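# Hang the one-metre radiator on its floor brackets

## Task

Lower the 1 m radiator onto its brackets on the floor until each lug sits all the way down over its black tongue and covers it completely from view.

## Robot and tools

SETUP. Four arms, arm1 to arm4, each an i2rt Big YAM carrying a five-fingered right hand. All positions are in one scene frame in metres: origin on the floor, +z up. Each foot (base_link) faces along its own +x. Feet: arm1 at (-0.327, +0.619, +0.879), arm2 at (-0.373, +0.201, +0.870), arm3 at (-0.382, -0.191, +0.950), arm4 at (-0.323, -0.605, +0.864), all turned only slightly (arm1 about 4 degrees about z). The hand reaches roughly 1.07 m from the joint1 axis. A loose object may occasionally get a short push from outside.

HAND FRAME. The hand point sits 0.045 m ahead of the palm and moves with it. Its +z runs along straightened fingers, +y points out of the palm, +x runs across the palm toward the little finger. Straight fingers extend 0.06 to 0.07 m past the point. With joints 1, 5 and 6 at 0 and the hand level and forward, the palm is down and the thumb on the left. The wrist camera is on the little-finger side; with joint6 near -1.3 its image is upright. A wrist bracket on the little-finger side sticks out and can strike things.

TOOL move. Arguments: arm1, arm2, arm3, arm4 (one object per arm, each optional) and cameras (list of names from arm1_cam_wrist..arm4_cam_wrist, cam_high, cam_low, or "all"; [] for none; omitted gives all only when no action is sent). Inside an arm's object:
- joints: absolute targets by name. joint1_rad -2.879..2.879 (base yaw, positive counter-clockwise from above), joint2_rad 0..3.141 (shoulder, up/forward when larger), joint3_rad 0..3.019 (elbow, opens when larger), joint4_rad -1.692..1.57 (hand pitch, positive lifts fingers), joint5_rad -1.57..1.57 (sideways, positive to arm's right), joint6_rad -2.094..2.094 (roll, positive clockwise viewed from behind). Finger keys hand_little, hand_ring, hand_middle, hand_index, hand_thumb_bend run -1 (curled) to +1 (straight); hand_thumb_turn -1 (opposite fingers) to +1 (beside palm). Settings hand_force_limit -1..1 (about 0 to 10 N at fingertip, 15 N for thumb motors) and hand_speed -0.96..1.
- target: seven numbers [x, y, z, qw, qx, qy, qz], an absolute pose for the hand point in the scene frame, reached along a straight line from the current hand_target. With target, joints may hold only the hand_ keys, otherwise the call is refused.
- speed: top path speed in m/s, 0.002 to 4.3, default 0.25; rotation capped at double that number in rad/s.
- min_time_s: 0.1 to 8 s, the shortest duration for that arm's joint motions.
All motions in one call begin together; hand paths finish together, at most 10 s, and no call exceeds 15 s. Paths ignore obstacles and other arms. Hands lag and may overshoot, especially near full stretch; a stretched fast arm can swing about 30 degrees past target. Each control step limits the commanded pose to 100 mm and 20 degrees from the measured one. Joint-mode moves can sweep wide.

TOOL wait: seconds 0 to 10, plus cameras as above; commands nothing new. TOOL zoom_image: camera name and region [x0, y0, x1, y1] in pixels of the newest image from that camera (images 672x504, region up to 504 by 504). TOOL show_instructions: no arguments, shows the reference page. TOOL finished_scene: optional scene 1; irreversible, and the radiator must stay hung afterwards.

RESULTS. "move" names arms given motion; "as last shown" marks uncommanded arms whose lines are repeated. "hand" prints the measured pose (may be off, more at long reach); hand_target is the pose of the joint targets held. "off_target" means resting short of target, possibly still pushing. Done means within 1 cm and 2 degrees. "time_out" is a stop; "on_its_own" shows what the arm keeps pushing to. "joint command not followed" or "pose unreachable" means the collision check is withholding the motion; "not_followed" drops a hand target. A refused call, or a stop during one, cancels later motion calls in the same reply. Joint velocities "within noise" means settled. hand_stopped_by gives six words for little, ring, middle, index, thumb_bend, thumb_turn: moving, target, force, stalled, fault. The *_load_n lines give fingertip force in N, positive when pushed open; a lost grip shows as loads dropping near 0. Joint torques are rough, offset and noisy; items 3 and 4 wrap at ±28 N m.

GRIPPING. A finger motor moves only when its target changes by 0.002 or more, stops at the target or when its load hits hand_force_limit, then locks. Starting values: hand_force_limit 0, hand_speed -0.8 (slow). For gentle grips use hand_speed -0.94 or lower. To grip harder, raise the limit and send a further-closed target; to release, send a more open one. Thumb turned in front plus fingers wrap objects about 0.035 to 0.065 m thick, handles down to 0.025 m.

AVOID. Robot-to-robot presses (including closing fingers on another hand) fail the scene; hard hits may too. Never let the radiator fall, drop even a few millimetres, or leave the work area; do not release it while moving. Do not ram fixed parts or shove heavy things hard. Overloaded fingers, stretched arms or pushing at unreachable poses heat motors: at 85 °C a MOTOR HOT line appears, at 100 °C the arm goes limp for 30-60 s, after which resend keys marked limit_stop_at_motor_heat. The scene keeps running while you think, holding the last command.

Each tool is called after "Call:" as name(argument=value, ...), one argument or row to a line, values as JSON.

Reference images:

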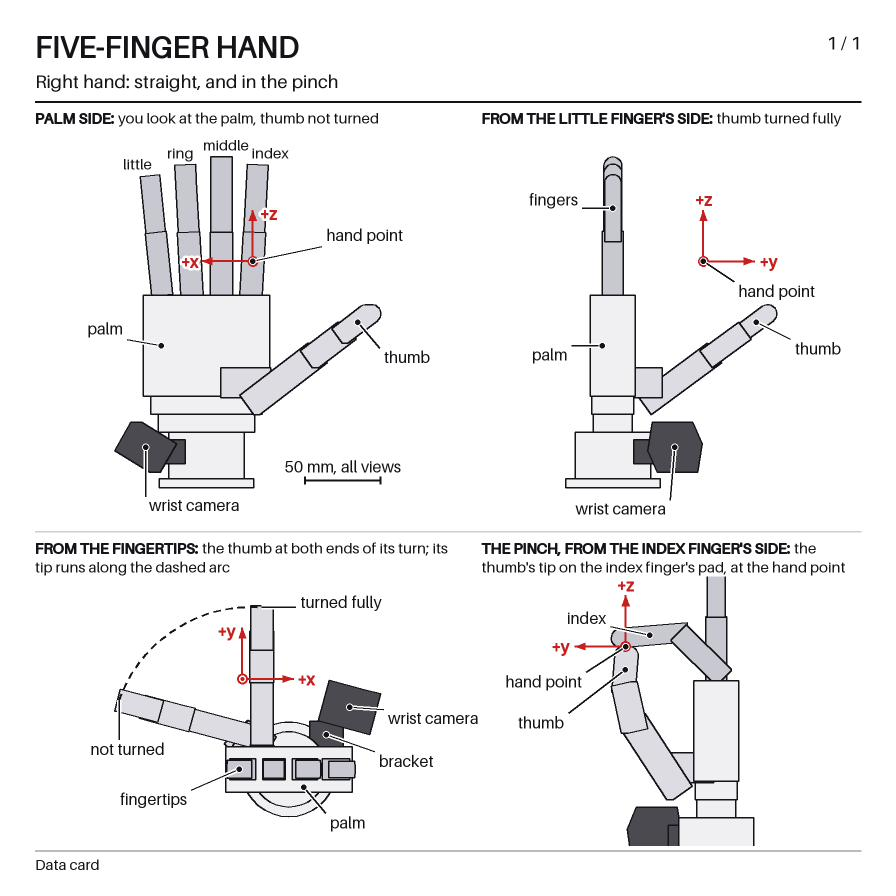

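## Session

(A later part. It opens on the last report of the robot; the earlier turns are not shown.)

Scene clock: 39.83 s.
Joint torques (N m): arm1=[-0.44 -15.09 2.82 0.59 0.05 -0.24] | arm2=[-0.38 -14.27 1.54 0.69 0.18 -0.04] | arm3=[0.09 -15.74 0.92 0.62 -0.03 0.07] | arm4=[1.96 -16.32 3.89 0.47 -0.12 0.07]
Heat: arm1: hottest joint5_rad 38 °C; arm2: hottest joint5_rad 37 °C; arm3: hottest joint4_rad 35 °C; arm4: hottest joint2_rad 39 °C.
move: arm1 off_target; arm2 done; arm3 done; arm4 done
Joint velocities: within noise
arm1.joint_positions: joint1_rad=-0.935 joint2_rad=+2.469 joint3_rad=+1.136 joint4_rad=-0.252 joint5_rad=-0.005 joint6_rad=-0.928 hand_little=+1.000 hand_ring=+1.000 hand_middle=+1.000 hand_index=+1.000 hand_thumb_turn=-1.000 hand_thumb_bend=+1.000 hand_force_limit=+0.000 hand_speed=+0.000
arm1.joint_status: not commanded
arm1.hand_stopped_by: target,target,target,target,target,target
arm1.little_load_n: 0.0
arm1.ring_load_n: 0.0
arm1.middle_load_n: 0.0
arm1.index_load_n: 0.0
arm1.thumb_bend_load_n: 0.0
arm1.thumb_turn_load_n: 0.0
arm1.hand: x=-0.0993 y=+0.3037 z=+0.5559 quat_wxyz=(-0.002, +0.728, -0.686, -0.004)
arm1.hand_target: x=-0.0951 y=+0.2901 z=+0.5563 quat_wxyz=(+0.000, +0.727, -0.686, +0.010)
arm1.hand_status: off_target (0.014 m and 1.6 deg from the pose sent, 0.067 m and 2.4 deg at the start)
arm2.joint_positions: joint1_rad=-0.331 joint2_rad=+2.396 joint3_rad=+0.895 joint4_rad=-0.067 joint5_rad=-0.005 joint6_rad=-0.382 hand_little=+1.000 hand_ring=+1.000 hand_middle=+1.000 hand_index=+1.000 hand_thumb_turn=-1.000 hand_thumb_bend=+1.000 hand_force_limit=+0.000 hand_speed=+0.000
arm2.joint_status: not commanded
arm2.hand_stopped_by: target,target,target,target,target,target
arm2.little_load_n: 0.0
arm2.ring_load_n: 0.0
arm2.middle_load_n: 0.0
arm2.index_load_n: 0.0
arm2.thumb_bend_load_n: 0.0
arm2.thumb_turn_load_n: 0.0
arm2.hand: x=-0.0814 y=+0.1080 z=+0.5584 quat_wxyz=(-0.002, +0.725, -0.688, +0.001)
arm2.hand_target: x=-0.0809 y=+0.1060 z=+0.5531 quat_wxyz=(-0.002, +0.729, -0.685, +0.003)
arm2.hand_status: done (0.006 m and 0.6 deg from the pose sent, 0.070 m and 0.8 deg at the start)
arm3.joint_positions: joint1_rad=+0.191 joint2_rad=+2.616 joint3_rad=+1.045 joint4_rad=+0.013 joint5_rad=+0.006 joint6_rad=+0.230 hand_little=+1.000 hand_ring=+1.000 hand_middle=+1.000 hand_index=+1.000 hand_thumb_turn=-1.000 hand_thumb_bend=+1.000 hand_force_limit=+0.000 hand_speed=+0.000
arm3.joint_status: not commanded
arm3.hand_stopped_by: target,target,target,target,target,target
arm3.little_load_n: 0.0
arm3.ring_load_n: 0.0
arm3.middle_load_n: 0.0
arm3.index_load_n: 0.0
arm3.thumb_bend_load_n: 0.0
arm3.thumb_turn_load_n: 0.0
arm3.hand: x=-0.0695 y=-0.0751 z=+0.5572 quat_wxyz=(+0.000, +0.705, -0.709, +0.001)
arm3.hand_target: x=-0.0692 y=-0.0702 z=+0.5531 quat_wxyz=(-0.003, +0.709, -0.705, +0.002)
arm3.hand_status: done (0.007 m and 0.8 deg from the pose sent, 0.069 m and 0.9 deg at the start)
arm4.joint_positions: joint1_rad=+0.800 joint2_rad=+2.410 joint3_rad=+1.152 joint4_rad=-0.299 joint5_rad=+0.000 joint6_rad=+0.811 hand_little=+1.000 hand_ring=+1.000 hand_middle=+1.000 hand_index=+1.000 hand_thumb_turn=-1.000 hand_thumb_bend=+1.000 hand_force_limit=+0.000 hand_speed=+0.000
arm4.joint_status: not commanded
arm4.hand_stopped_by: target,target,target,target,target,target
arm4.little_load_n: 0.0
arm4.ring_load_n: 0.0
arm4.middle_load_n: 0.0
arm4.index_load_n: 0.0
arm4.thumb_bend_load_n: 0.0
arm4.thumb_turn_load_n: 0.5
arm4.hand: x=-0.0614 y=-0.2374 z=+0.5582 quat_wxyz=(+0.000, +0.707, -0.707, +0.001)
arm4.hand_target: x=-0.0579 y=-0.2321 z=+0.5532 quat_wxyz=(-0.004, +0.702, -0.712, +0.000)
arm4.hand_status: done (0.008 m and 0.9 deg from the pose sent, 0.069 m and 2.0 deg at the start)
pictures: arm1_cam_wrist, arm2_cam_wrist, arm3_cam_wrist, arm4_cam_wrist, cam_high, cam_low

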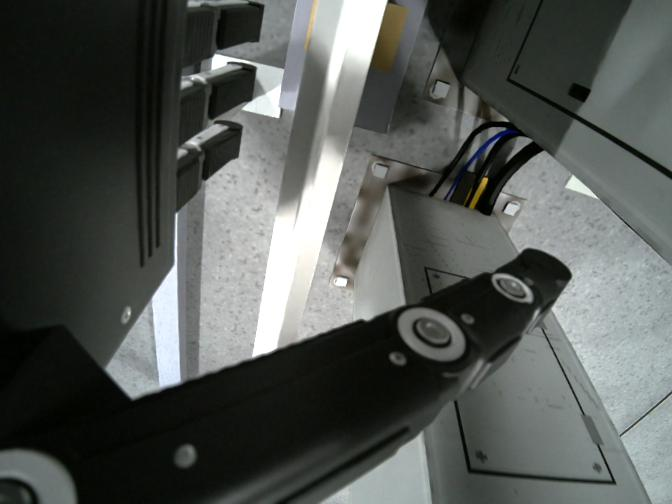

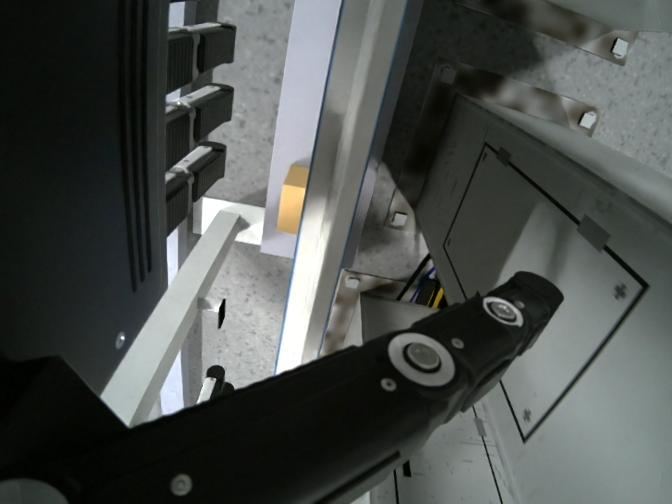

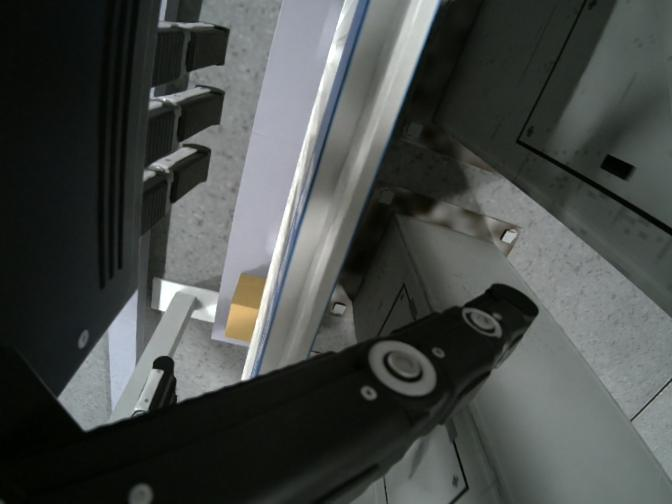

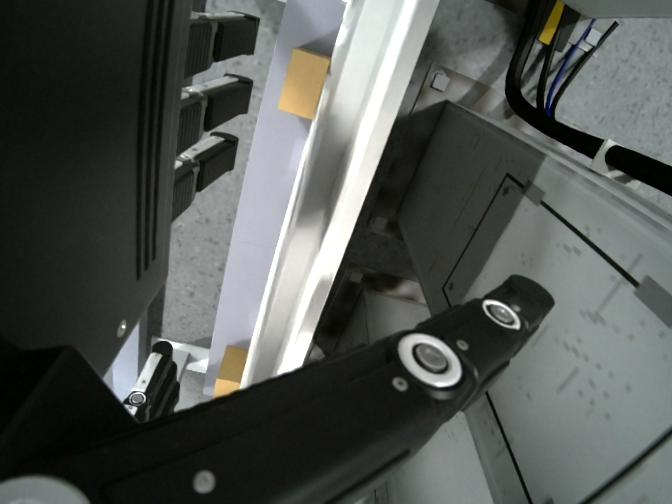

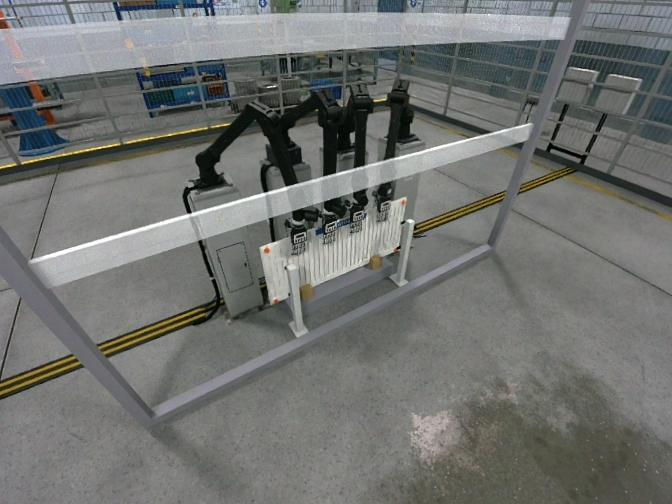

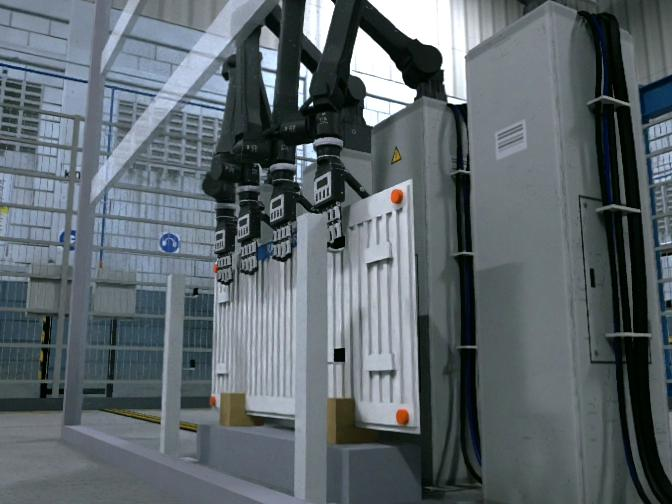

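Call:
move(
  arm1={"target": [-0.096, 0.288, 0.524, 0, 0.727, -0.686, 0.012], "speed": 0.06},
  arm2={"target": [-0.086, 0.106, 0.521, -0.001, 0.729, -0.685, 0.003], "speed": 0.06},
  arm3={"target": [-0.073, -0.070, 0.521, -0.003, 0.709, -0.705, 0.002], "speed": 0.06},
  arm4={"target": [-0.060, -0.232, 0.521, -0.004, 0.702, -0.712, 0.0], "speed": 0.06},
  cameras=["all"],
)

Call:
zoom_image(
  camera="cam_low",
  region=[190, 130, 430, 290],
)

Call:
zoom_image(
  camera="arm4_cam_wrist",
  region=[120, 0, 520, 400],
)

Call:
zoom_image(
  camera="arm1_cam_wrist",
  region=[120, 0, 520, 400],
)

Call:
zoom_image(
  camera="arm2_cam_wrist",
  region=[120, 0, 520, 400],
)

Call:
zoom_image(
  camera="arm3_cam_wrist",
  region=[100, 0, 500, 400],
)

Scene clock: 42.47 s.
Joint torques (N m): arm1=[-0.67 -15.44 2.47 0.58 0.01 -0.24] | arm2=[-0.85 -14.62 1.01 0.68 0.16 -0.06] | arm3=[0.15 -15.62 0.79 0.69 -0.03 0.09] | arm4=[1.79 -17.2 3.54 0.66 -0.07 0.05]
Heat: arm1: hottest joint5_rad 38 °C; arm2: hottest joint5_rad 37 °C; arm3: hottest joint4_rad 35 °C; arm4: hottest joint2_rad 39 °C.
move: arm1 off_target; arm2 done; arm3 done; arm4 done
Joint velocities: within noise
arm1.joint_positions: joint1_rad=-0.938 joint2_rad=+2.551 joint3_rad=+1.181 joint4_rad=-0.209 joint5_rad=-0.005 joint6_rad=-0.932 hand_little=+1.000 hand_ring=+1.000 hand_middle=+1.000 hand_index=+1.000 hand_thumb_turn=-1.000 hand_thumb_bend=+1.000 hand_force_limit=+0.000 hand_speed=+0.000
arm1.joint_status: not commanded
arm1.hand_stopped_by: target,target,target,target,target,target
arm1.little_load_n: 0.0
arm1.ring_load_n: 0.0
arm1.middle_load_n: 0.0
arm1.index_load_n: 0.0
arm1.thumb_bend_load_n: 0.0
arm1.thumb_turn_load_n: 0.0
arm1.hand: x=-0.0991 y=+0.3010 z=+0.5243 quat_wxyz=(-0.001, +0.728, -0.685, -0.001)
arm1.hand_target: x=-0.0961 y=+0.2880 z=+0.5243 quat_wxyz=(+0.000, +0.727, -0.686, +0.012)
arm1.hand_status: off_target (0.013 m and 1.5 deg from the pose sent, 0.036 m and 1.8 deg at the start)
arm2.joint_positions: joint1_rad=-0.331 joint2_rad=+2.488 joint3_rad=+0.932 joint4_rad=-0.010 joint5_rad=-0.003 joint6_rad=-0.384 hand_little=+1.000 hand_ring=+1.000 hand_middle=+1.000 hand_index=+1.000 hand_thumb_turn=-1.000 hand_thumb_bend=+1.000 hand_force_limit=+0.000 hand_speed=+0.000
arm2.joint_status: not commanded
arm2.hand_stopped_by: target,target,target,target,target,target
arm2.little_load_n: 0.0
arm2.ring_load_n: 0.0
arm2.middle_load_n: 0.0
arm2.index_load_n: 0.0
arm2.thumb_bend_load_n: 0.0
arm2.thumb_turn_load_n: 0.0
arm2.hand: x=-0.0842 y=+0.1084 z=+0.5267 quat_wxyz=(-0.002, +0.726, -0.688, +0.002)
arm2.hand_target: x=-0.0862 y=+0.1061 z=+0.5211 quat_wxyz=(-0.001, +0.729, -0.685, +0.003)
arm2.hand_status: done (0.006 m and 0.5 deg from the pose sent, 0.038 m and 0.6 deg at the start)
arm3.joint_positions: joint1_rad=+0.191 joint2_rad=+2.701 joint3_rad=+1.097 joint4_rad=+0.046 joint5_rad=+0.006 joint6_rad=+0.230 hand_little=+1.000 hand_ring=+1.000 hand_middle=+1.000 hand_index=+1.000 hand_thumb_turn=-1.000 hand_thumb_bend=+1.000 hand_force_limit=+0.000 hand_speed=+0.000
arm3.joint_status: not commanded
arm3.hand_stopped_by: target,target,target,target,target,target
arm3.little_load_n: 0.0
arm3.ring_load_n: 0.0
arm3.middle_load_n: 0.0
arm3.index_load_n: 0.0
arm3.thumb_bend_load_n: 0.0
arm3.thumb_turn_load_n: 0.0
arm3.hand: x=-0.0730 y=-0.0755 z=+0.5265 quat_wxyz=(+0.000, +0.705, -0.709, +0.001)
arm3.hand_target: x=-0.0730 y=-0.0702 z=+0.5212 quat_wxyz=(-0.003, +0.709, -0.705, +0.002)
arm3.hand_status: done (0.008 m and 0.7 deg from the pose sent, 0.037 m and 0.8 deg at the start)
arm4.joint_positions: joint1_rad=+0.800 joint2_rad=+2.488 joint3_rad=+1.189 joint4_rad=-0.257 joint5_rad=-0.001 joint6_rad=+0.814 hand_little=+1.000 hand_ring=+1.000 hand_middle=+1.000 hand_index=+1.000 hand_thumb_turn=-1.000 hand_thumb_bend=+1.000 hand_force_limit=+0.000 hand_speed=+0.000
arm4.joint_status: not commanded
arm4.hand_stopped_by: target,target,target,target,target,target
arm4.little_load_n: 0.0
arm4.ring_load_n: 0.0
arm4.middle_load_n: 0.0
arm4.index_load_n: 0.0
arm4.thumb_bend_load_n: 0.0
arm4.thumb_turn_load_n: 0.0
arm4.hand: x=-0.0622 y=-0.2380 z=+0.5272 quat_wxyz=(+0.001, +0.706, -0.708, +0.001)
arm4.hand_target: x=-0.0600 y=-0.2322 z=+0.5211 quat_wxyz=(-0.004, +0.702, -0.712, +0.000)
arm4.hand_status: done (0.009 m and 0.8 deg from the pose sent, 0.038 m and 0.9 deg at the start)
pictures: arm1_cam_wrist, arm2_cam_wrist, arm3_cam_wrist, arm4_cam_wrist, cam_high, cam_low

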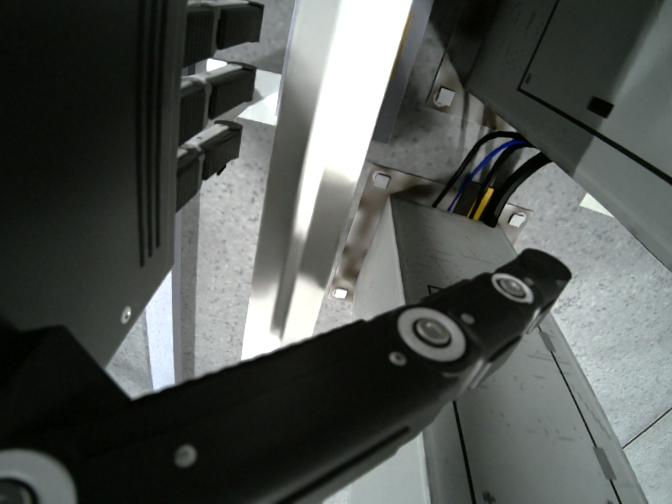

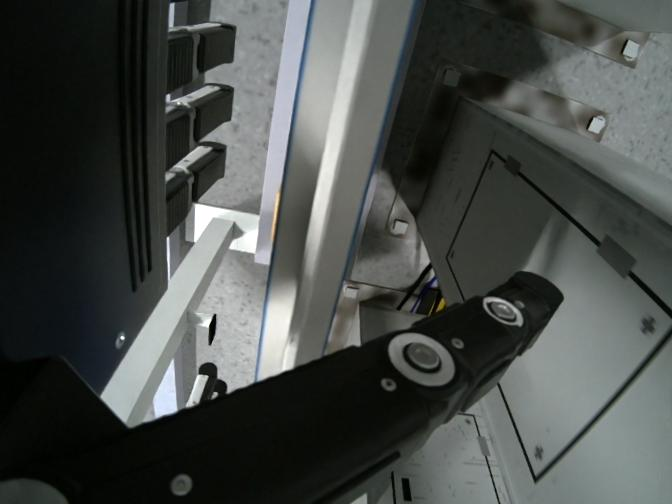

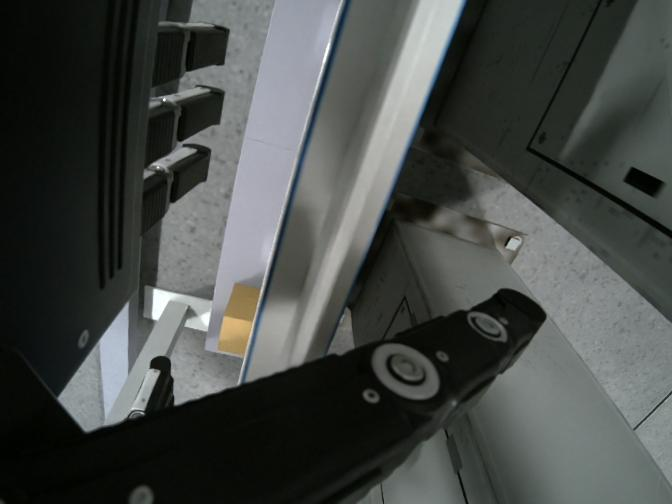

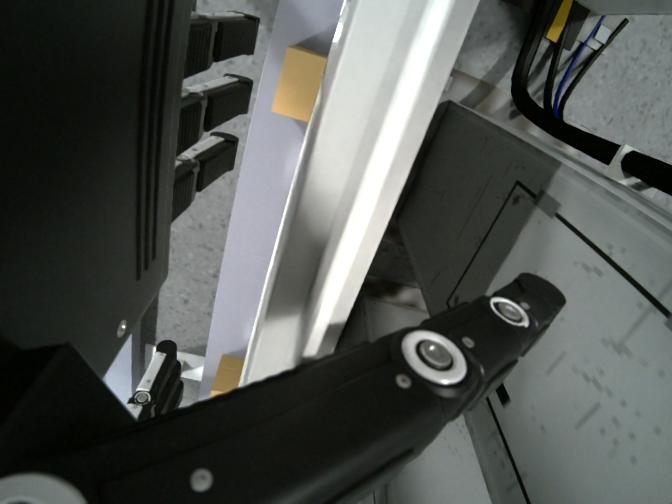

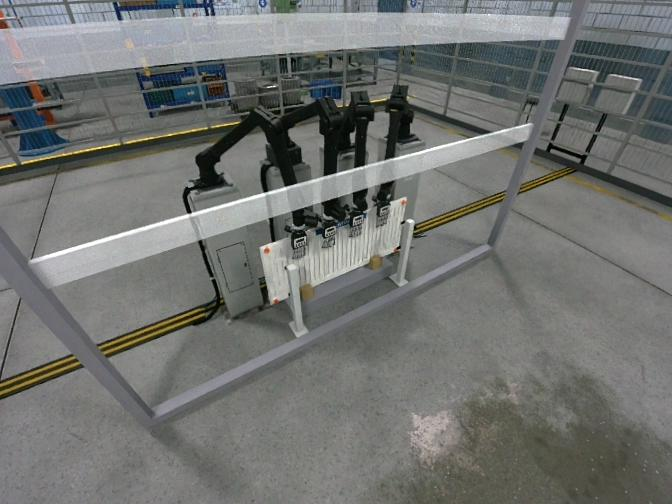

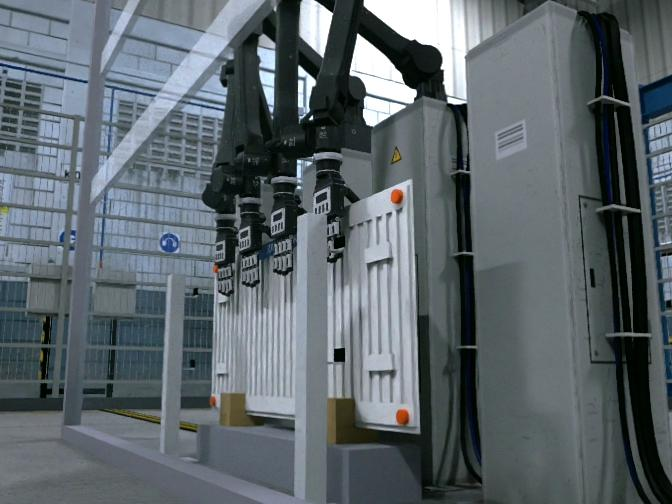

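Scaled by 2.100 from the camera's image (finer frame: 960x720).

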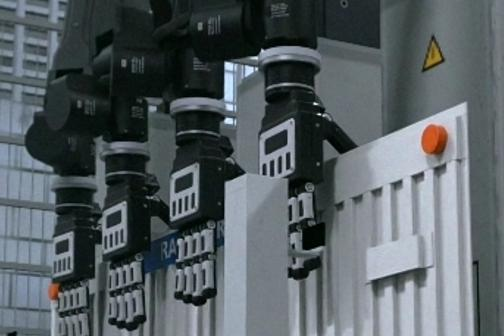

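Scaled by 1.260 from the camera's image (finer frame: 960x720).

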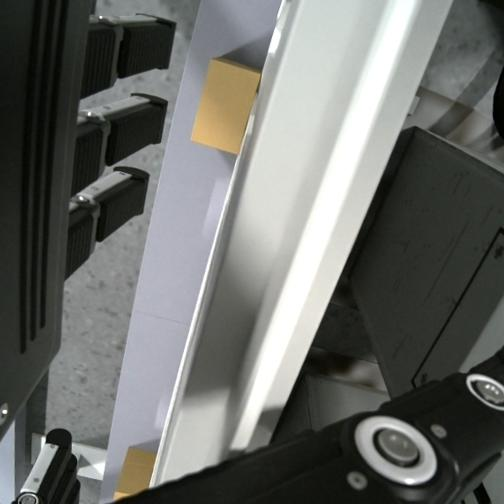

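Scaled by 1.260 from the camera's image (finer frame: 960x720).

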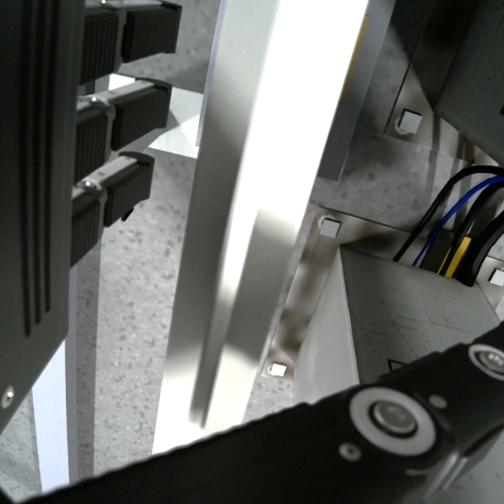

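Scaled by 1.260 from the camera's image (finer frame: 960x720).

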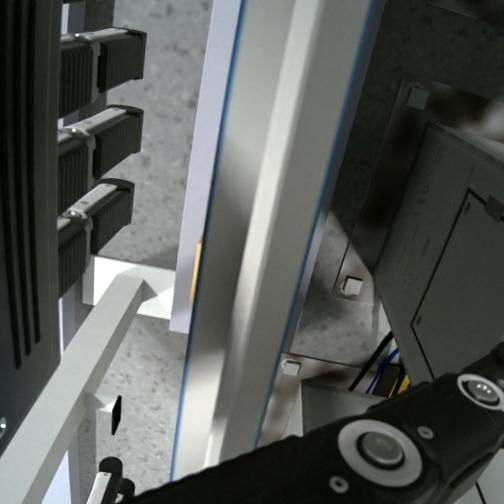

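Scaled by 1.260 from the camera's image (finer frame: 960x720).

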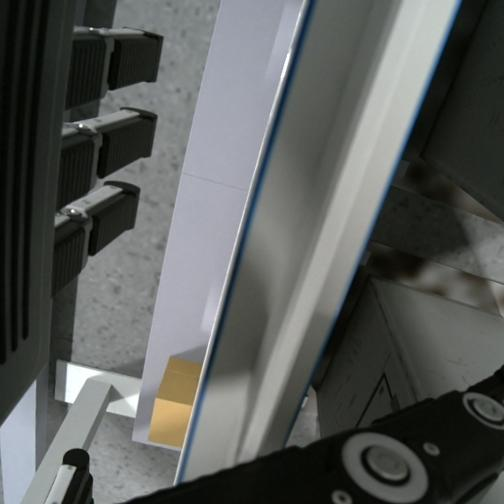

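Call:
move(
  arm1={"target": [-0.110, 0.288, 0.524, 0, 0.734, -0.679, 0.012], "speed": 0.05},
  arm2={"target": [-0.102, 0.106, 0.521, -0.001, 0.735, -0.678, 0.003], "speed": 0.05},
  arm3={"target": [-0.088, -0.070, 0.521, -0.003, 0.709, -0.705, 0.002], "speed": 0.05},
  arm4={"target": [-0.075, -0.232, 0.521, -0.004, 0.697, -0.717, 0.0], "speed": 0.05},
  cameras=["all"],
)

Call:
zoom_image(
  camera="cam_low",
  region=[190, 130, 430, 290],
)

Call:
zoom_image(
  camera="cam_high",
  region=[240, 160, 440, 320],
)

Scene clock: 45.20 s.
Joint torques (N m): arm1=[-0.73 -15.68 1.18 0.55 0.01 -0.23] | arm2=[-1.08 -14.15 -0.1 0.69 0.16 -0.05] | arm3=[0.32 -15.27 -0.95 0.7 -0.02 0.15] | arm4=[2.37 -17.26 1.58 0.34 -0.08 0.03]
Heat: arm1: hottest joint5_rad 38 °C; arm2: hottest joint5_rad 37 °C; arm3: hottest joint4_rad 35 °C; arm4: hottest joint2_rad 39 °C.
move: arm1 done; arm2 done; arm3 off_target; arm4 done
Joint velocities: within noise
arm1.joint_positions: joint1_rad=-0.959 joint2_rad=+2.551 joint3_rad=+1.169 joint4_rad=-0.186 joint5_rad=-0.005 joint6_rad=-0.974 hand_little=+1.000 hand_ring=+1.000 hand_middle=+1.000 hand_index=+1.000 hand_thumb_turn=-1.000 hand_thumb_bend=+1.000 hand_force_limit=+0.000 hand_speed=+0.000
arm1.joint_status: not commanded
arm1.hand_stopped_by: target,target,target,target,target,target
arm1.little_load_n: 0.0
arm1.ring_load_n: 0.0
arm1.middle_load_n: 0.0
arm1.index_load_n: 0.0
arm1.thumb_bend_load_n: 0.0
arm1.thumb_turn_load_n: 0.0
arm1.hand: x=-0.1080 y=+0.2949 z=+0.5227 quat_wxyz=(-0.001, +0.735, -0.678, +0.005)
arm1.hand_target: x=-0.1100 y=+0.2881 z=+0.5240 quat_wxyz=(+0.000, +0.734, -0.679, +0.012)
arm1.hand_status: done (0.007 m and 0.8 deg from the pose sent, 0.017 m and 1.7 deg at the start)
arm2.joint_positions: joint1_rad=-0.339 joint2_rad=+2.488 joint3_rad=+0.903 joint4_rad=+0.029 joint5_rad=-0.003 joint6_rad=-0.413 hand_little=+1.000 hand_ring=+1.000 hand_middle=+1.000 hand_index=+1.000 hand_thumb_turn=-1.000 hand_thumb_bend=+1.000 hand_force_limit=+0.000 hand_speed=+0.000
arm2.joint_status: not commanded
arm2.hand_stopped_by: target,target,target,target,target,target
arm2.little_load_n: 0.0
arm2.ring_load_n: 0.0
arm2.middle_load_n: 0.0
arm2.index_load_n: 0.0
arm2.thumb_bend_load_n: 0.0
arm2.thumb_turn_load_n: 0.0
arm2.hand: x=-0.0942 y=+0.1072 z=+0.5260 quat_wxyz=(-0.004, +0.733, -0.680, +0.006)
arm2.hand_target: x=-0.1021 y=+0.1062 z=+0.5212 quat_wxyz=(-0.001, +0.735, -0.678, +0.003)
arm2.hand_status: done (0.009 m and 0.6 deg from the pose sent, 0.019 m and 1.5 deg at the start)
arm3.joint_positions: joint1_rad=+0.199 joint2_rad=+2.701 joint3_rad=+1.079 joint4_rad=+0.085 joint5_rad=+0.006 joint6_rad=+0.234 hand_little=+1.000 hand_ring=+1.000 hand_middle=+1.000 hand_index=+1.000 hand_thumb_turn=-1.000 hand_thumb_bend=+1.000 hand_force_limit=+0.000 hand_speed=+0.000
arm3.joint_status: not commanded
arm3.hand_stopped_by: target,target,target,target,target,target
arm3.little_load_n: 0.0
arm3.ring_load_n: 0.0
arm3.middle_load_n: -0.5
arm3.index_load_n: 0.5
arm3.thumb_bend_load_n: -0.5
arm3.thumb_turn_load_n: 0.0
arm3.hand: x=-0.0746 y=-0.0731 z=+0.5258 quat_wxyz=(-0.009, +0.706, -0.708, +0.006)
arm3.hand_target: x=-0.0879 y=-0.0704 z=+0.5213 quat_wxyz=(-0.003, +0.709, -0.705, +0.002)
arm3.hand_status: off_target (0.015 m and 1.0 deg from the pose sent, 0.017 m and 0.7 deg at the start)
arm4.joint_positions: joint1_rad=+0.819 joint2_rad=+2.488 joint3_rad=+1.177 joint4_rad=-0.230 joint5_rad=-0.001 joint6_rad=+0.851 hand_little=+1.000 hand_ring=+1.000 hand_middle=+1.000 hand_index=+1.000 hand_thumb_turn=-1.000 hand_thumb_bend=+1.000 hand_force_limit=+0.000 hand_speed=+0.000
arm4.joint_status: not commanded
arm4.hand_stopped_by: target,target,target,target,target,target
arm4.little_load_n: 0.0
arm4.ring_load_n: 0.0
arm4.middle_load_n: 0.0
arm4.index_load_n: 0.0
arm4.thumb_bend_load_n: 0.0
arm4.thumb_turn_load_n: 0.0
arm4.hand: x=-0.0681 y=-0.2309 z=+0.5258 quat_wxyz=(-0.007, +0.699, -0.715, +0.000)
arm4.hand_target: x=-0.0749 y=-0.2321 z=+0.5211 quat_wxyz=(-0.004, +0.697, -0.717, +0.000)
arm4.hand_status: done (0.008 m and 0.5 deg from the pose sent, 0.015 m and 1.5 deg at the start)
pictures: arm1_cam_wrist, arm2_cam_wrist, arm3_cam_wrist, arm4_cam_wrist, cam_high, cam_low

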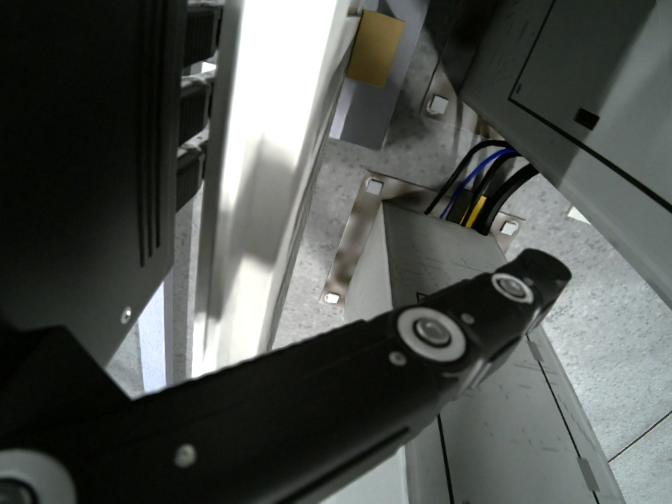

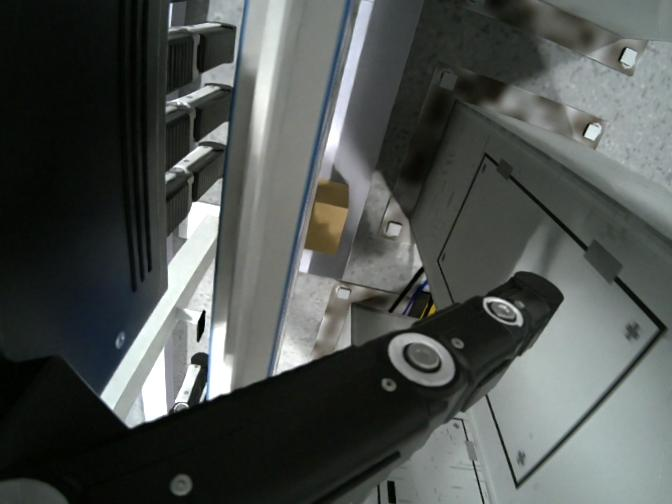

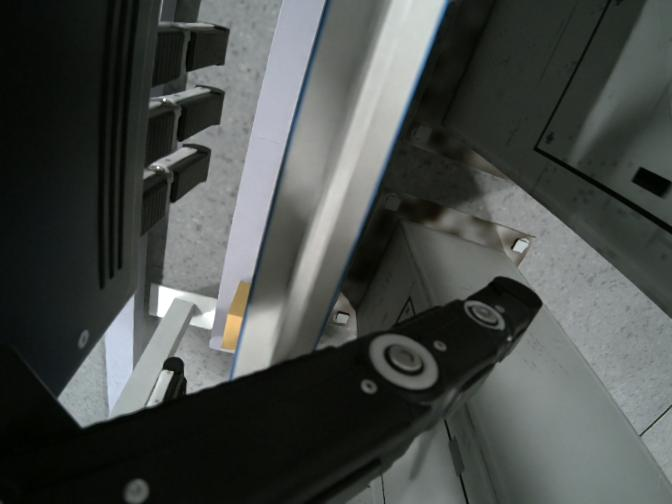

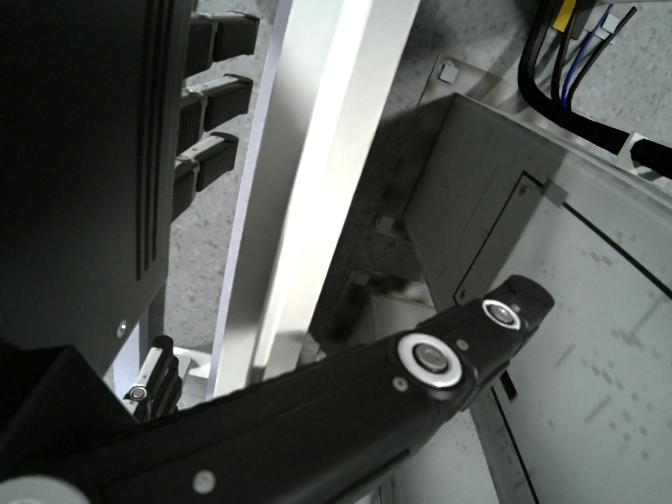

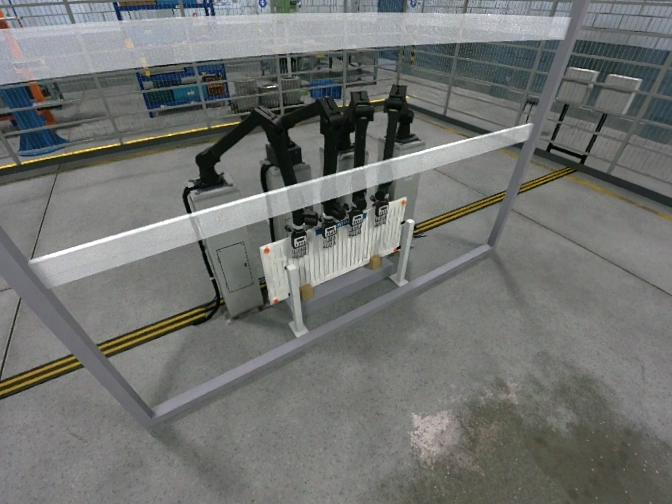

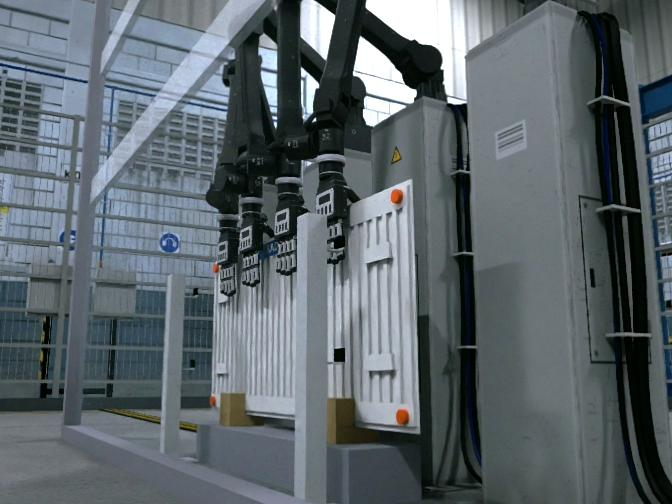

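Scaled by 2.100 from the camera's image (finer frame: 960x720).

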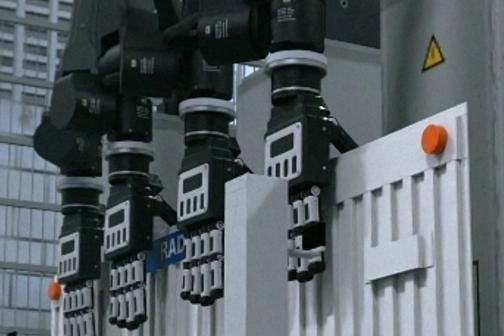

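Scaled by 2.520 from the camera's image (finer frame: 960x720).

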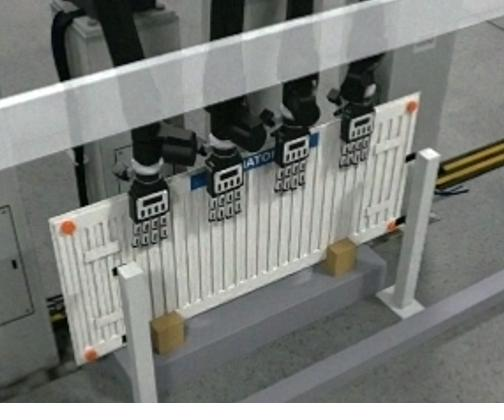

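Call:
move(
  arm1={"target": [-0.115, 0.285, 0.524, 0, 0.736, -0.677, 0.010], "speed": 0.05},
  arm2={"target": [-0.110, 0.105, 0.521, 0.001, 0.736, -0.677, 0.001], "speed": 0.05},
  arm3={"target": [-0.097, -0.070, 0.521, 0.002, 0.709, -0.705, 0.0], "speed": 0.05},
  arm4={"target": [-0.087, -0.233, 0.521, 0.001, 0.697, -0.717, 0.0], "speed": 0.05},
  cameras=["all"],
)

Scene clock: 47.10 s.
Joint torques (N m): arm1=[-0.97 -15.74 1.25 0.4 0.03 -0.24] | arm2=[-1.03 -13.68 -0.24 0.77 0.16 -0.07] | arm3=[0.32 -14.92 -1.16 0.68 0.07 0.15] | arm4=[1.73 -17.61 1.57 0.42 -0.08 0.04]
Heat: arm1: hottest joint5_rad 38 °C; arm2: hottest joint5_rad 37 °C; arm3: hottest joint4_rad 35 °C; arm4: hottest joint2_rad 39 °C.
move: arm1 done; arm2 off_target; arm3 off_target; arm4 done
Joint velocities: within noise
arm1.joint_positions: joint1_rad=-0.971 joint2_rad=+2.551 joint3_rad=+1.169 joint4_rad=-0.186 joint5_rad=-0.005 joint6_rad=-0.991 hand_little=+1.000 hand_ring=+1.000 hand_middle=+1.000 hand_index=+1.000 hand_thumb_turn=-1.000 hand_thumb_bend=+1.000 hand_force_limit=+0.000 hand_speed=+0.000
arm1.joint_status: not commanded
arm1.hand_stopped_by: target,target,target,target,target,target
arm1.little_load_n: 0.0
arm1.ring_load_n: 0.0
arm1.middle_load_n: 0.0
arm1.index_load_n: 0.0
arm1.thumb_bend_load_n: 0.0
arm1.thumb_turn_load_n: 0.0
arm1.hand: x=-0.1121 y=+0.2913 z=+0.5227 quat_wxyz=(-0.001, +0.737, -0.676, +0.005)
arm1.hand_target: x=-0.1150 y=+0.2851 z=+0.5240 quat_wxyz=(+0.000, +0.736, -0.677, +0.010)
arm1.hand_status: done (0.007 m and 0.6 deg from the pose sent, 0.012 m and 0.6 deg at the start)
arm2.joint_positions: joint1_rad=-0.349 joint2_rad=+2.488 joint3_rad=+0.890 joint4_rad=+0.039 joint5_rad=-0.001 joint6_rad=-0.425 hand_little=+1.000 hand_ring=+1.000 hand_middle=+1.000 hand_index=+1.000 hand_thumb_turn=-1.000 hand_thumb_bend=+1.000 hand_force_limit=+0.000 hand_speed=+0.000
arm2.joint_status: not commanded
arm2.hand_stopped_by: target,target,target,target,target,target
arm2.little_load_n: 0.0
arm2.ring_load_n: 0.0
arm2.middle_load_n: 0.0
arm2.index_load_n: 0.0
arm2.thumb_bend_load_n: 0.0
arm2.thumb_turn_load_n: 0.0
arm2.hand: x=-0.1008 y=+0.1055 z=+0.5263 quat_wxyz=(-0.002, +0.734, -0.679, +0.006)
arm2.hand_target: x=-0.1100 y=+0.1052 z=+0.5212 quat_wxyz=(+0.001, +0.736, -0.677, +0.001)
arm2.hand_status: off_target (0.011 m and 0.7 deg from the pose sent, 0.017 m and 0.9 deg at the start)
arm3.joint_positions: joint1_rad=+0.206 joint2_rad=+2.701 joint3_rad=+1.066 joint4_rad=+0.090 joint5_rad=+0.006 joint6_rad=+0.241 hand_little=+1.000 hand_ring=+1.000 hand_middle=+1.000 hand_index=+1.000 hand_thumb_turn=-1.000 hand_thumb_bend=+1.000 hand_force_limit=+0.000 hand_speed=+0.000
arm3.joint_status: not commanded
arm3.hand_stopped_by: target,target,target,target,target,target
arm3.little_load_n: 0.0
arm3.ring_load_n: 0.0
arm3.middle_load_n: 0.0
arm3.index_load_n: 0.0
arm3.thumb_bend_load_n: 0.0
arm3.thumb_turn_load_n: 0.0
arm3.hand: x=-0.0820 y=-0.0722 z=+0.5264 quat_wxyz=(-0.006, +0.706, -0.708, +0.004)
arm3.hand_target: x=-0.0970 y=-0.0704 z=+0.5214 quat_wxyz=(+0.002, +0.709, -0.705, +0.000)
arm3.hand_status: off_target (0.016 m and 1.1 deg from the pose sent, 0.023 m and 1.5 deg at the start)
arm4.joint_positions: joint1_rad=+0.837 joint2_rad=+2.488 joint3_rad=+1.159 joint4_rad=-0.225 joint5_rad=-0.001 joint6_rad=+0.869 hand_little=+1.000 hand_ring=+1.000 hand_middle=+1.000 hand_index=+1.000 hand_thumb_turn=-1.000 hand_thumb_bend=+1.000 hand_force_limit=+0.000 hand_speed=+0.000
arm4.joint_status: not commanded
arm4.hand_stopped_by: target,target,target,target,target,target
arm4.little_load_n: 0.0
arm4.ring_load_n: 0.0
arm4.middle_load_n: 0.0
arm4.index_load_n: 0.0
arm4.thumb_bend_load_n: 0.0
arm4.thumb_turn_load_n: 0.0
arm4.hand: x=-0.0809 y=-0.2330 z=+0.5244 quat_wxyz=(-0.001, +0.699, -0.715, +0.001)
arm4.hand_target: x=-0.0869 y=-0.2332 z=+0.5210 quat_wxyz=(+0.001, +0.697, -0.717, +0.000)
arm4.hand_status: done (0.007 m and 0.4 deg from the pose sent, 0.020 m and 1.0 deg at the start)
pictures: arm1_cam_wrist, arm2_cam_wrist, arm3_cam_wrist, arm4_cam_wrist, cam_high, cam_low

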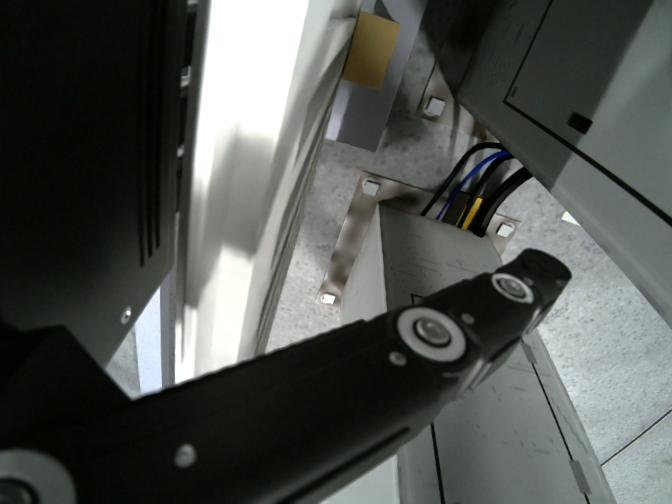

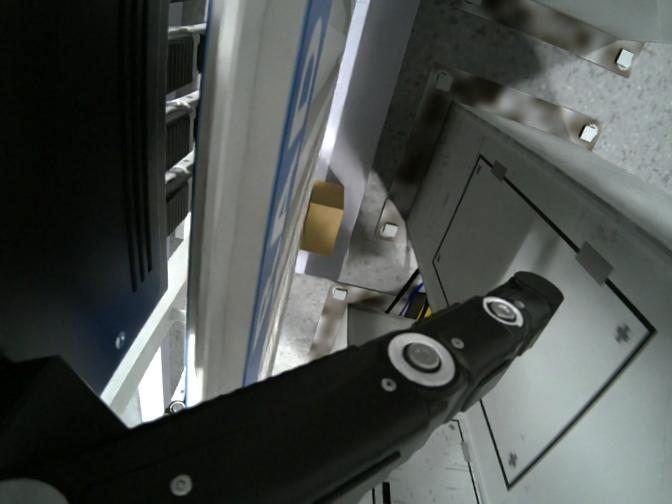

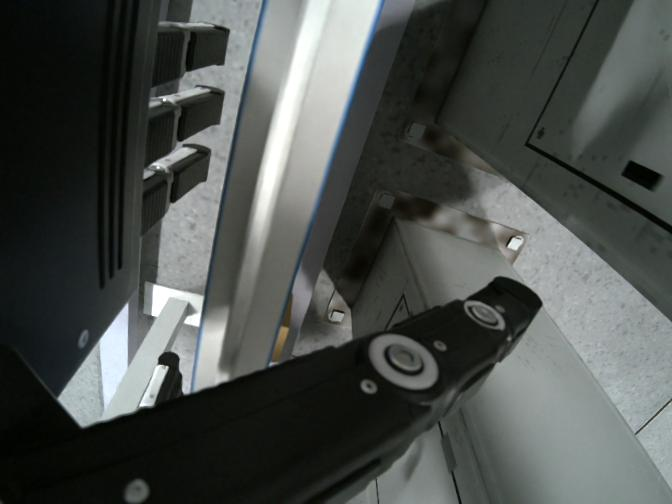

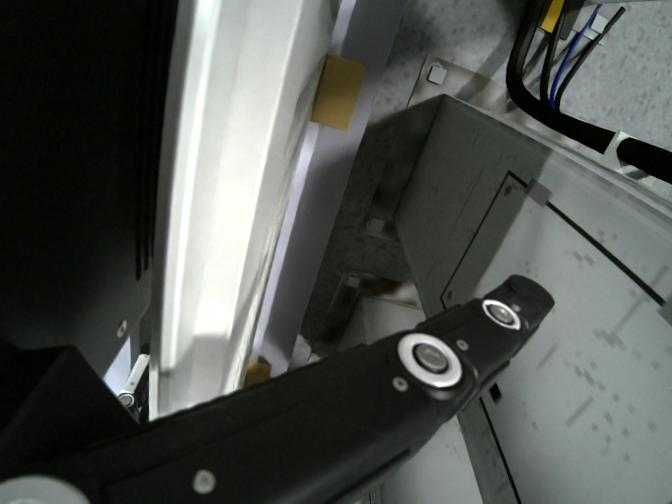

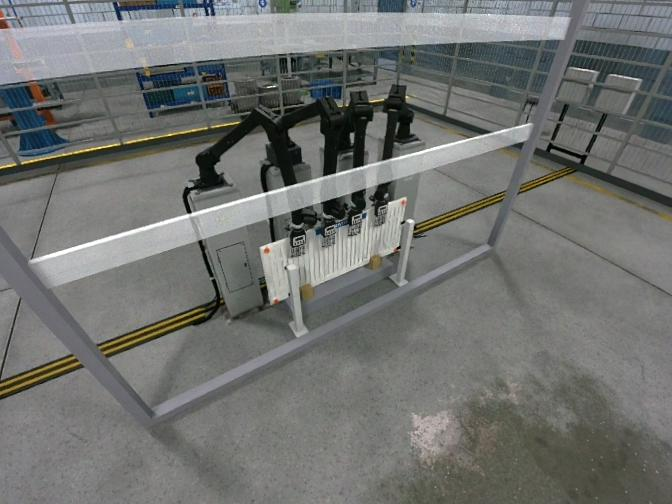

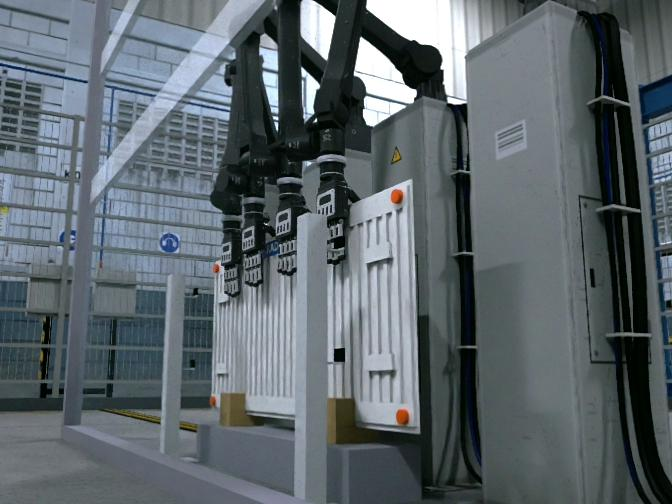

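Call:
move(
  arm1={"target": [-0.118, 0.284, 0.524, 0, 0.736, -0.677, 0.010], "speed": 0.05},
  arm2={"target": [-0.115, 0.105, 0.521, 0.001, 0.736, -0.677, 0.001], "speed": 0.05},
  arm3={"target": [-0.108, -0.070, 0.521, 0.006, 0.709, -0.705, -0.004], "speed": 0.05},
  cameras=["arm1_cam_wrist", "arm2_cam_wrist", "arm3_cam_wrist"],
)

Scene clock: 48.73 s.
Joint torques (N m): arm1=[-0.97 -15.62 1.06 0.47 0.02 -0.22] | arm2=[-1.08 -13.63 -0.39 0.72 0.15 -0.05] | arm3=[0.32 -14.8 -1.42 0.65 -0.06 0.18] | arm4=[2.37 -16.85 1.52 0.59 -0.06 0.03]
Heat: arm1: hottest joint2_rad 38 °C; arm2: hottest joint5_rad 37 °C; arm3: hottest joint4_rad 35 °C; arm4: hottest joint2_rad 39 °C.
move: arm1 done; arm2 off_target; arm3 off_target
Joint velocities: within noise
arm1.joint_positions: joint1_rad=-0.977 joint2_rad=+2.551 joint3_rad=+1.169 joint4_rad=-0.186 joint5_rad=-0.005 joint6_rad=-0.998 hand_little=+1.000 hand_ring=+1.000 hand_middle=+1.000 hand_index=+1.000 hand_thumb_turn=-1.000 hand_thumb_bend=+1.000 hand_force_limit=+0.000 hand_speed=+0.000
arm1.joint_status: not commanded
arm1.hand_stopped_by: target,target,target,target,target,target
arm1.little_load_n: 0.0
arm1.ring_load_n: 0.0
arm1.middle_load_n: 0.0
arm1.index_load_n: 0.0
arm1.thumb_bend_load_n: 0.0
arm1.thumb_turn_load_n: -0.5
arm1.hand: x=-0.1143 y=+0.2896 z=+0.5227 quat_wxyz=(-0.001, +0.737, -0.675, +0.005)
arm1.hand_target: x=-0.1181 y=+0.2840 z=+0.5240 quat_wxyz=(+0.000, +0.736, -0.677, +0.010)
arm1.hand_status: done (0.007 m and 0.6 deg from the pose sent, 0.009 m and 0.6 deg at the start)
arm2.joint_positions: joint1_rad=-0.353 joint2_rad=+2.488 joint3_rad=+0.878 joint4_rad=+0.052 joint5_rad=-0.001 joint6_rad=-0.430 hand_little=+1.000 hand_ring=+1.000 hand_middle=+1.000 hand_index=+1.000 hand_thumb_turn=-1.000 hand_thumb_bend=+1.000 hand_force_limit=+0.000 hand_speed=+0.000
arm2.joint_status: not commanded
arm2.hand_stopped_by: target,target,target,target,target,target
arm2.little_load_n: 0.0
arm2.ring_load_n: 0.0
arm2.middle_load_n: 0.0
arm2.index_load_n: 0.0
arm2.thumb_bend_load_n: 0.0
arm2.thumb_turn_load_n: 0.0
arm2.hand: x=-0.1051 y=+0.1053 z=+0.5264 quat_wxyz=(-0.002, +0.734, -0.679, +0.006)
arm2.hand_target: x=-0.1149 y=+0.1052 z=+0.5212 quat_wxyz=(+0.001, +0.736, -0.677, +0.001)
arm2.hand_status: off_target (0.011 m and 0.8 deg from the pose sent, 0.015 m and 0.7 deg at the start)
arm3.joint_positions: joint1_rad=+0.212 joint2_rad=+2.707 joint3_rad=+1.050 joint4_rad=+0.101 joint5_rad=+0.006 joint6_rad=+0.247 hand_little=+1.000 hand_ring=+1.000 hand_middle=+1.000 hand_index=+1.000 hand_thumb_turn=-1.000 hand_thumb_bend=+1.000 hand_force_limit=+0.000 hand_speed=+0.000
arm3.joint_status: not commanded
arm3.hand_stopped_by: target,target,target,target,target,target
arm3.little_load_n: 0.0
arm3.ring_load_n: 0.0
arm3.middle_load_n: 0.0
arm3.index_load_n: -0.5
arm3.thumb_bend_load_n: 0.0
arm3.thumb_turn_load_n: 0.0
arm3.hand: x=-0.0927 y=-0.0725 z=+0.5256 quat_wxyz=(-0.002, +0.706, -0.708, +0.001)
arm3.hand_target: x=-0.1080 y=-0.0705 z=+0.5214 quat_wxyz=(+0.006, +0.709, -0.705, -0.004)
arm3.hand_status: off_target (0.016 m and 1.1 deg from the pose sent, 0.027 m and 1.7 deg at the start)
arm4: as last shown

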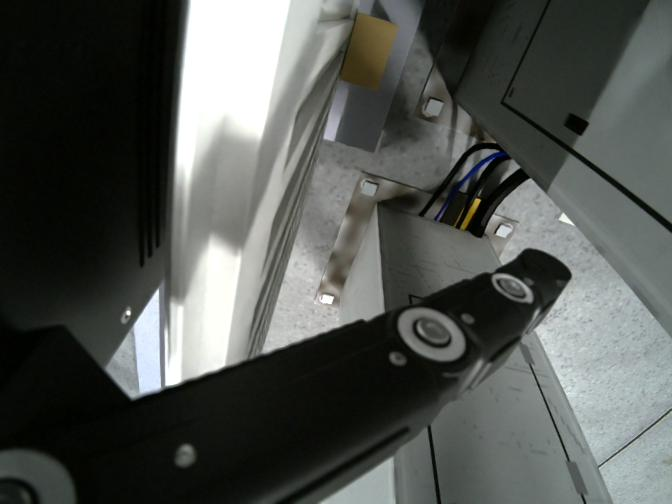

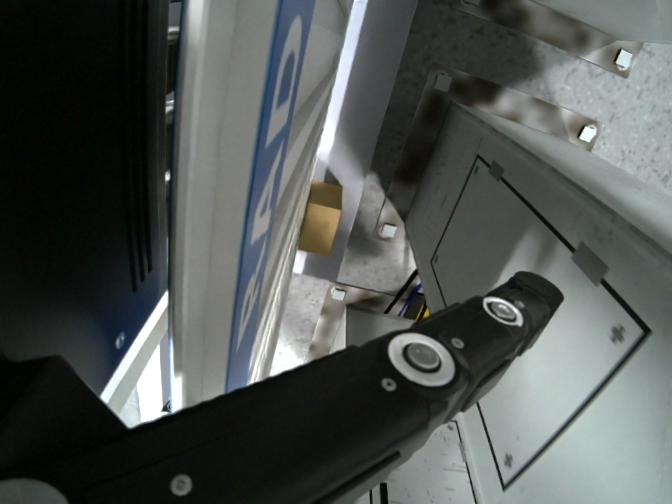

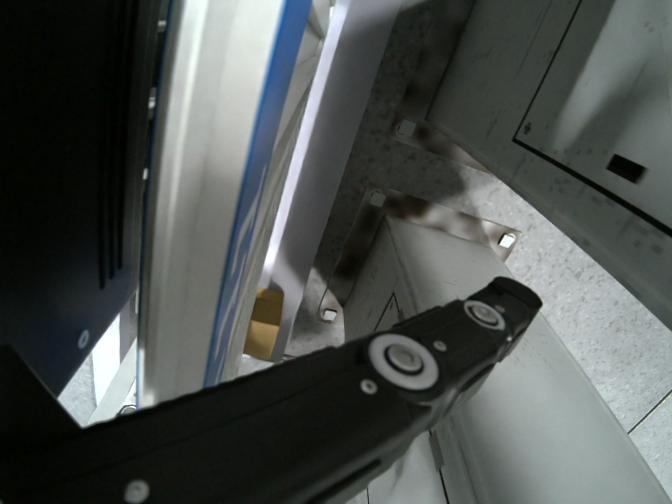

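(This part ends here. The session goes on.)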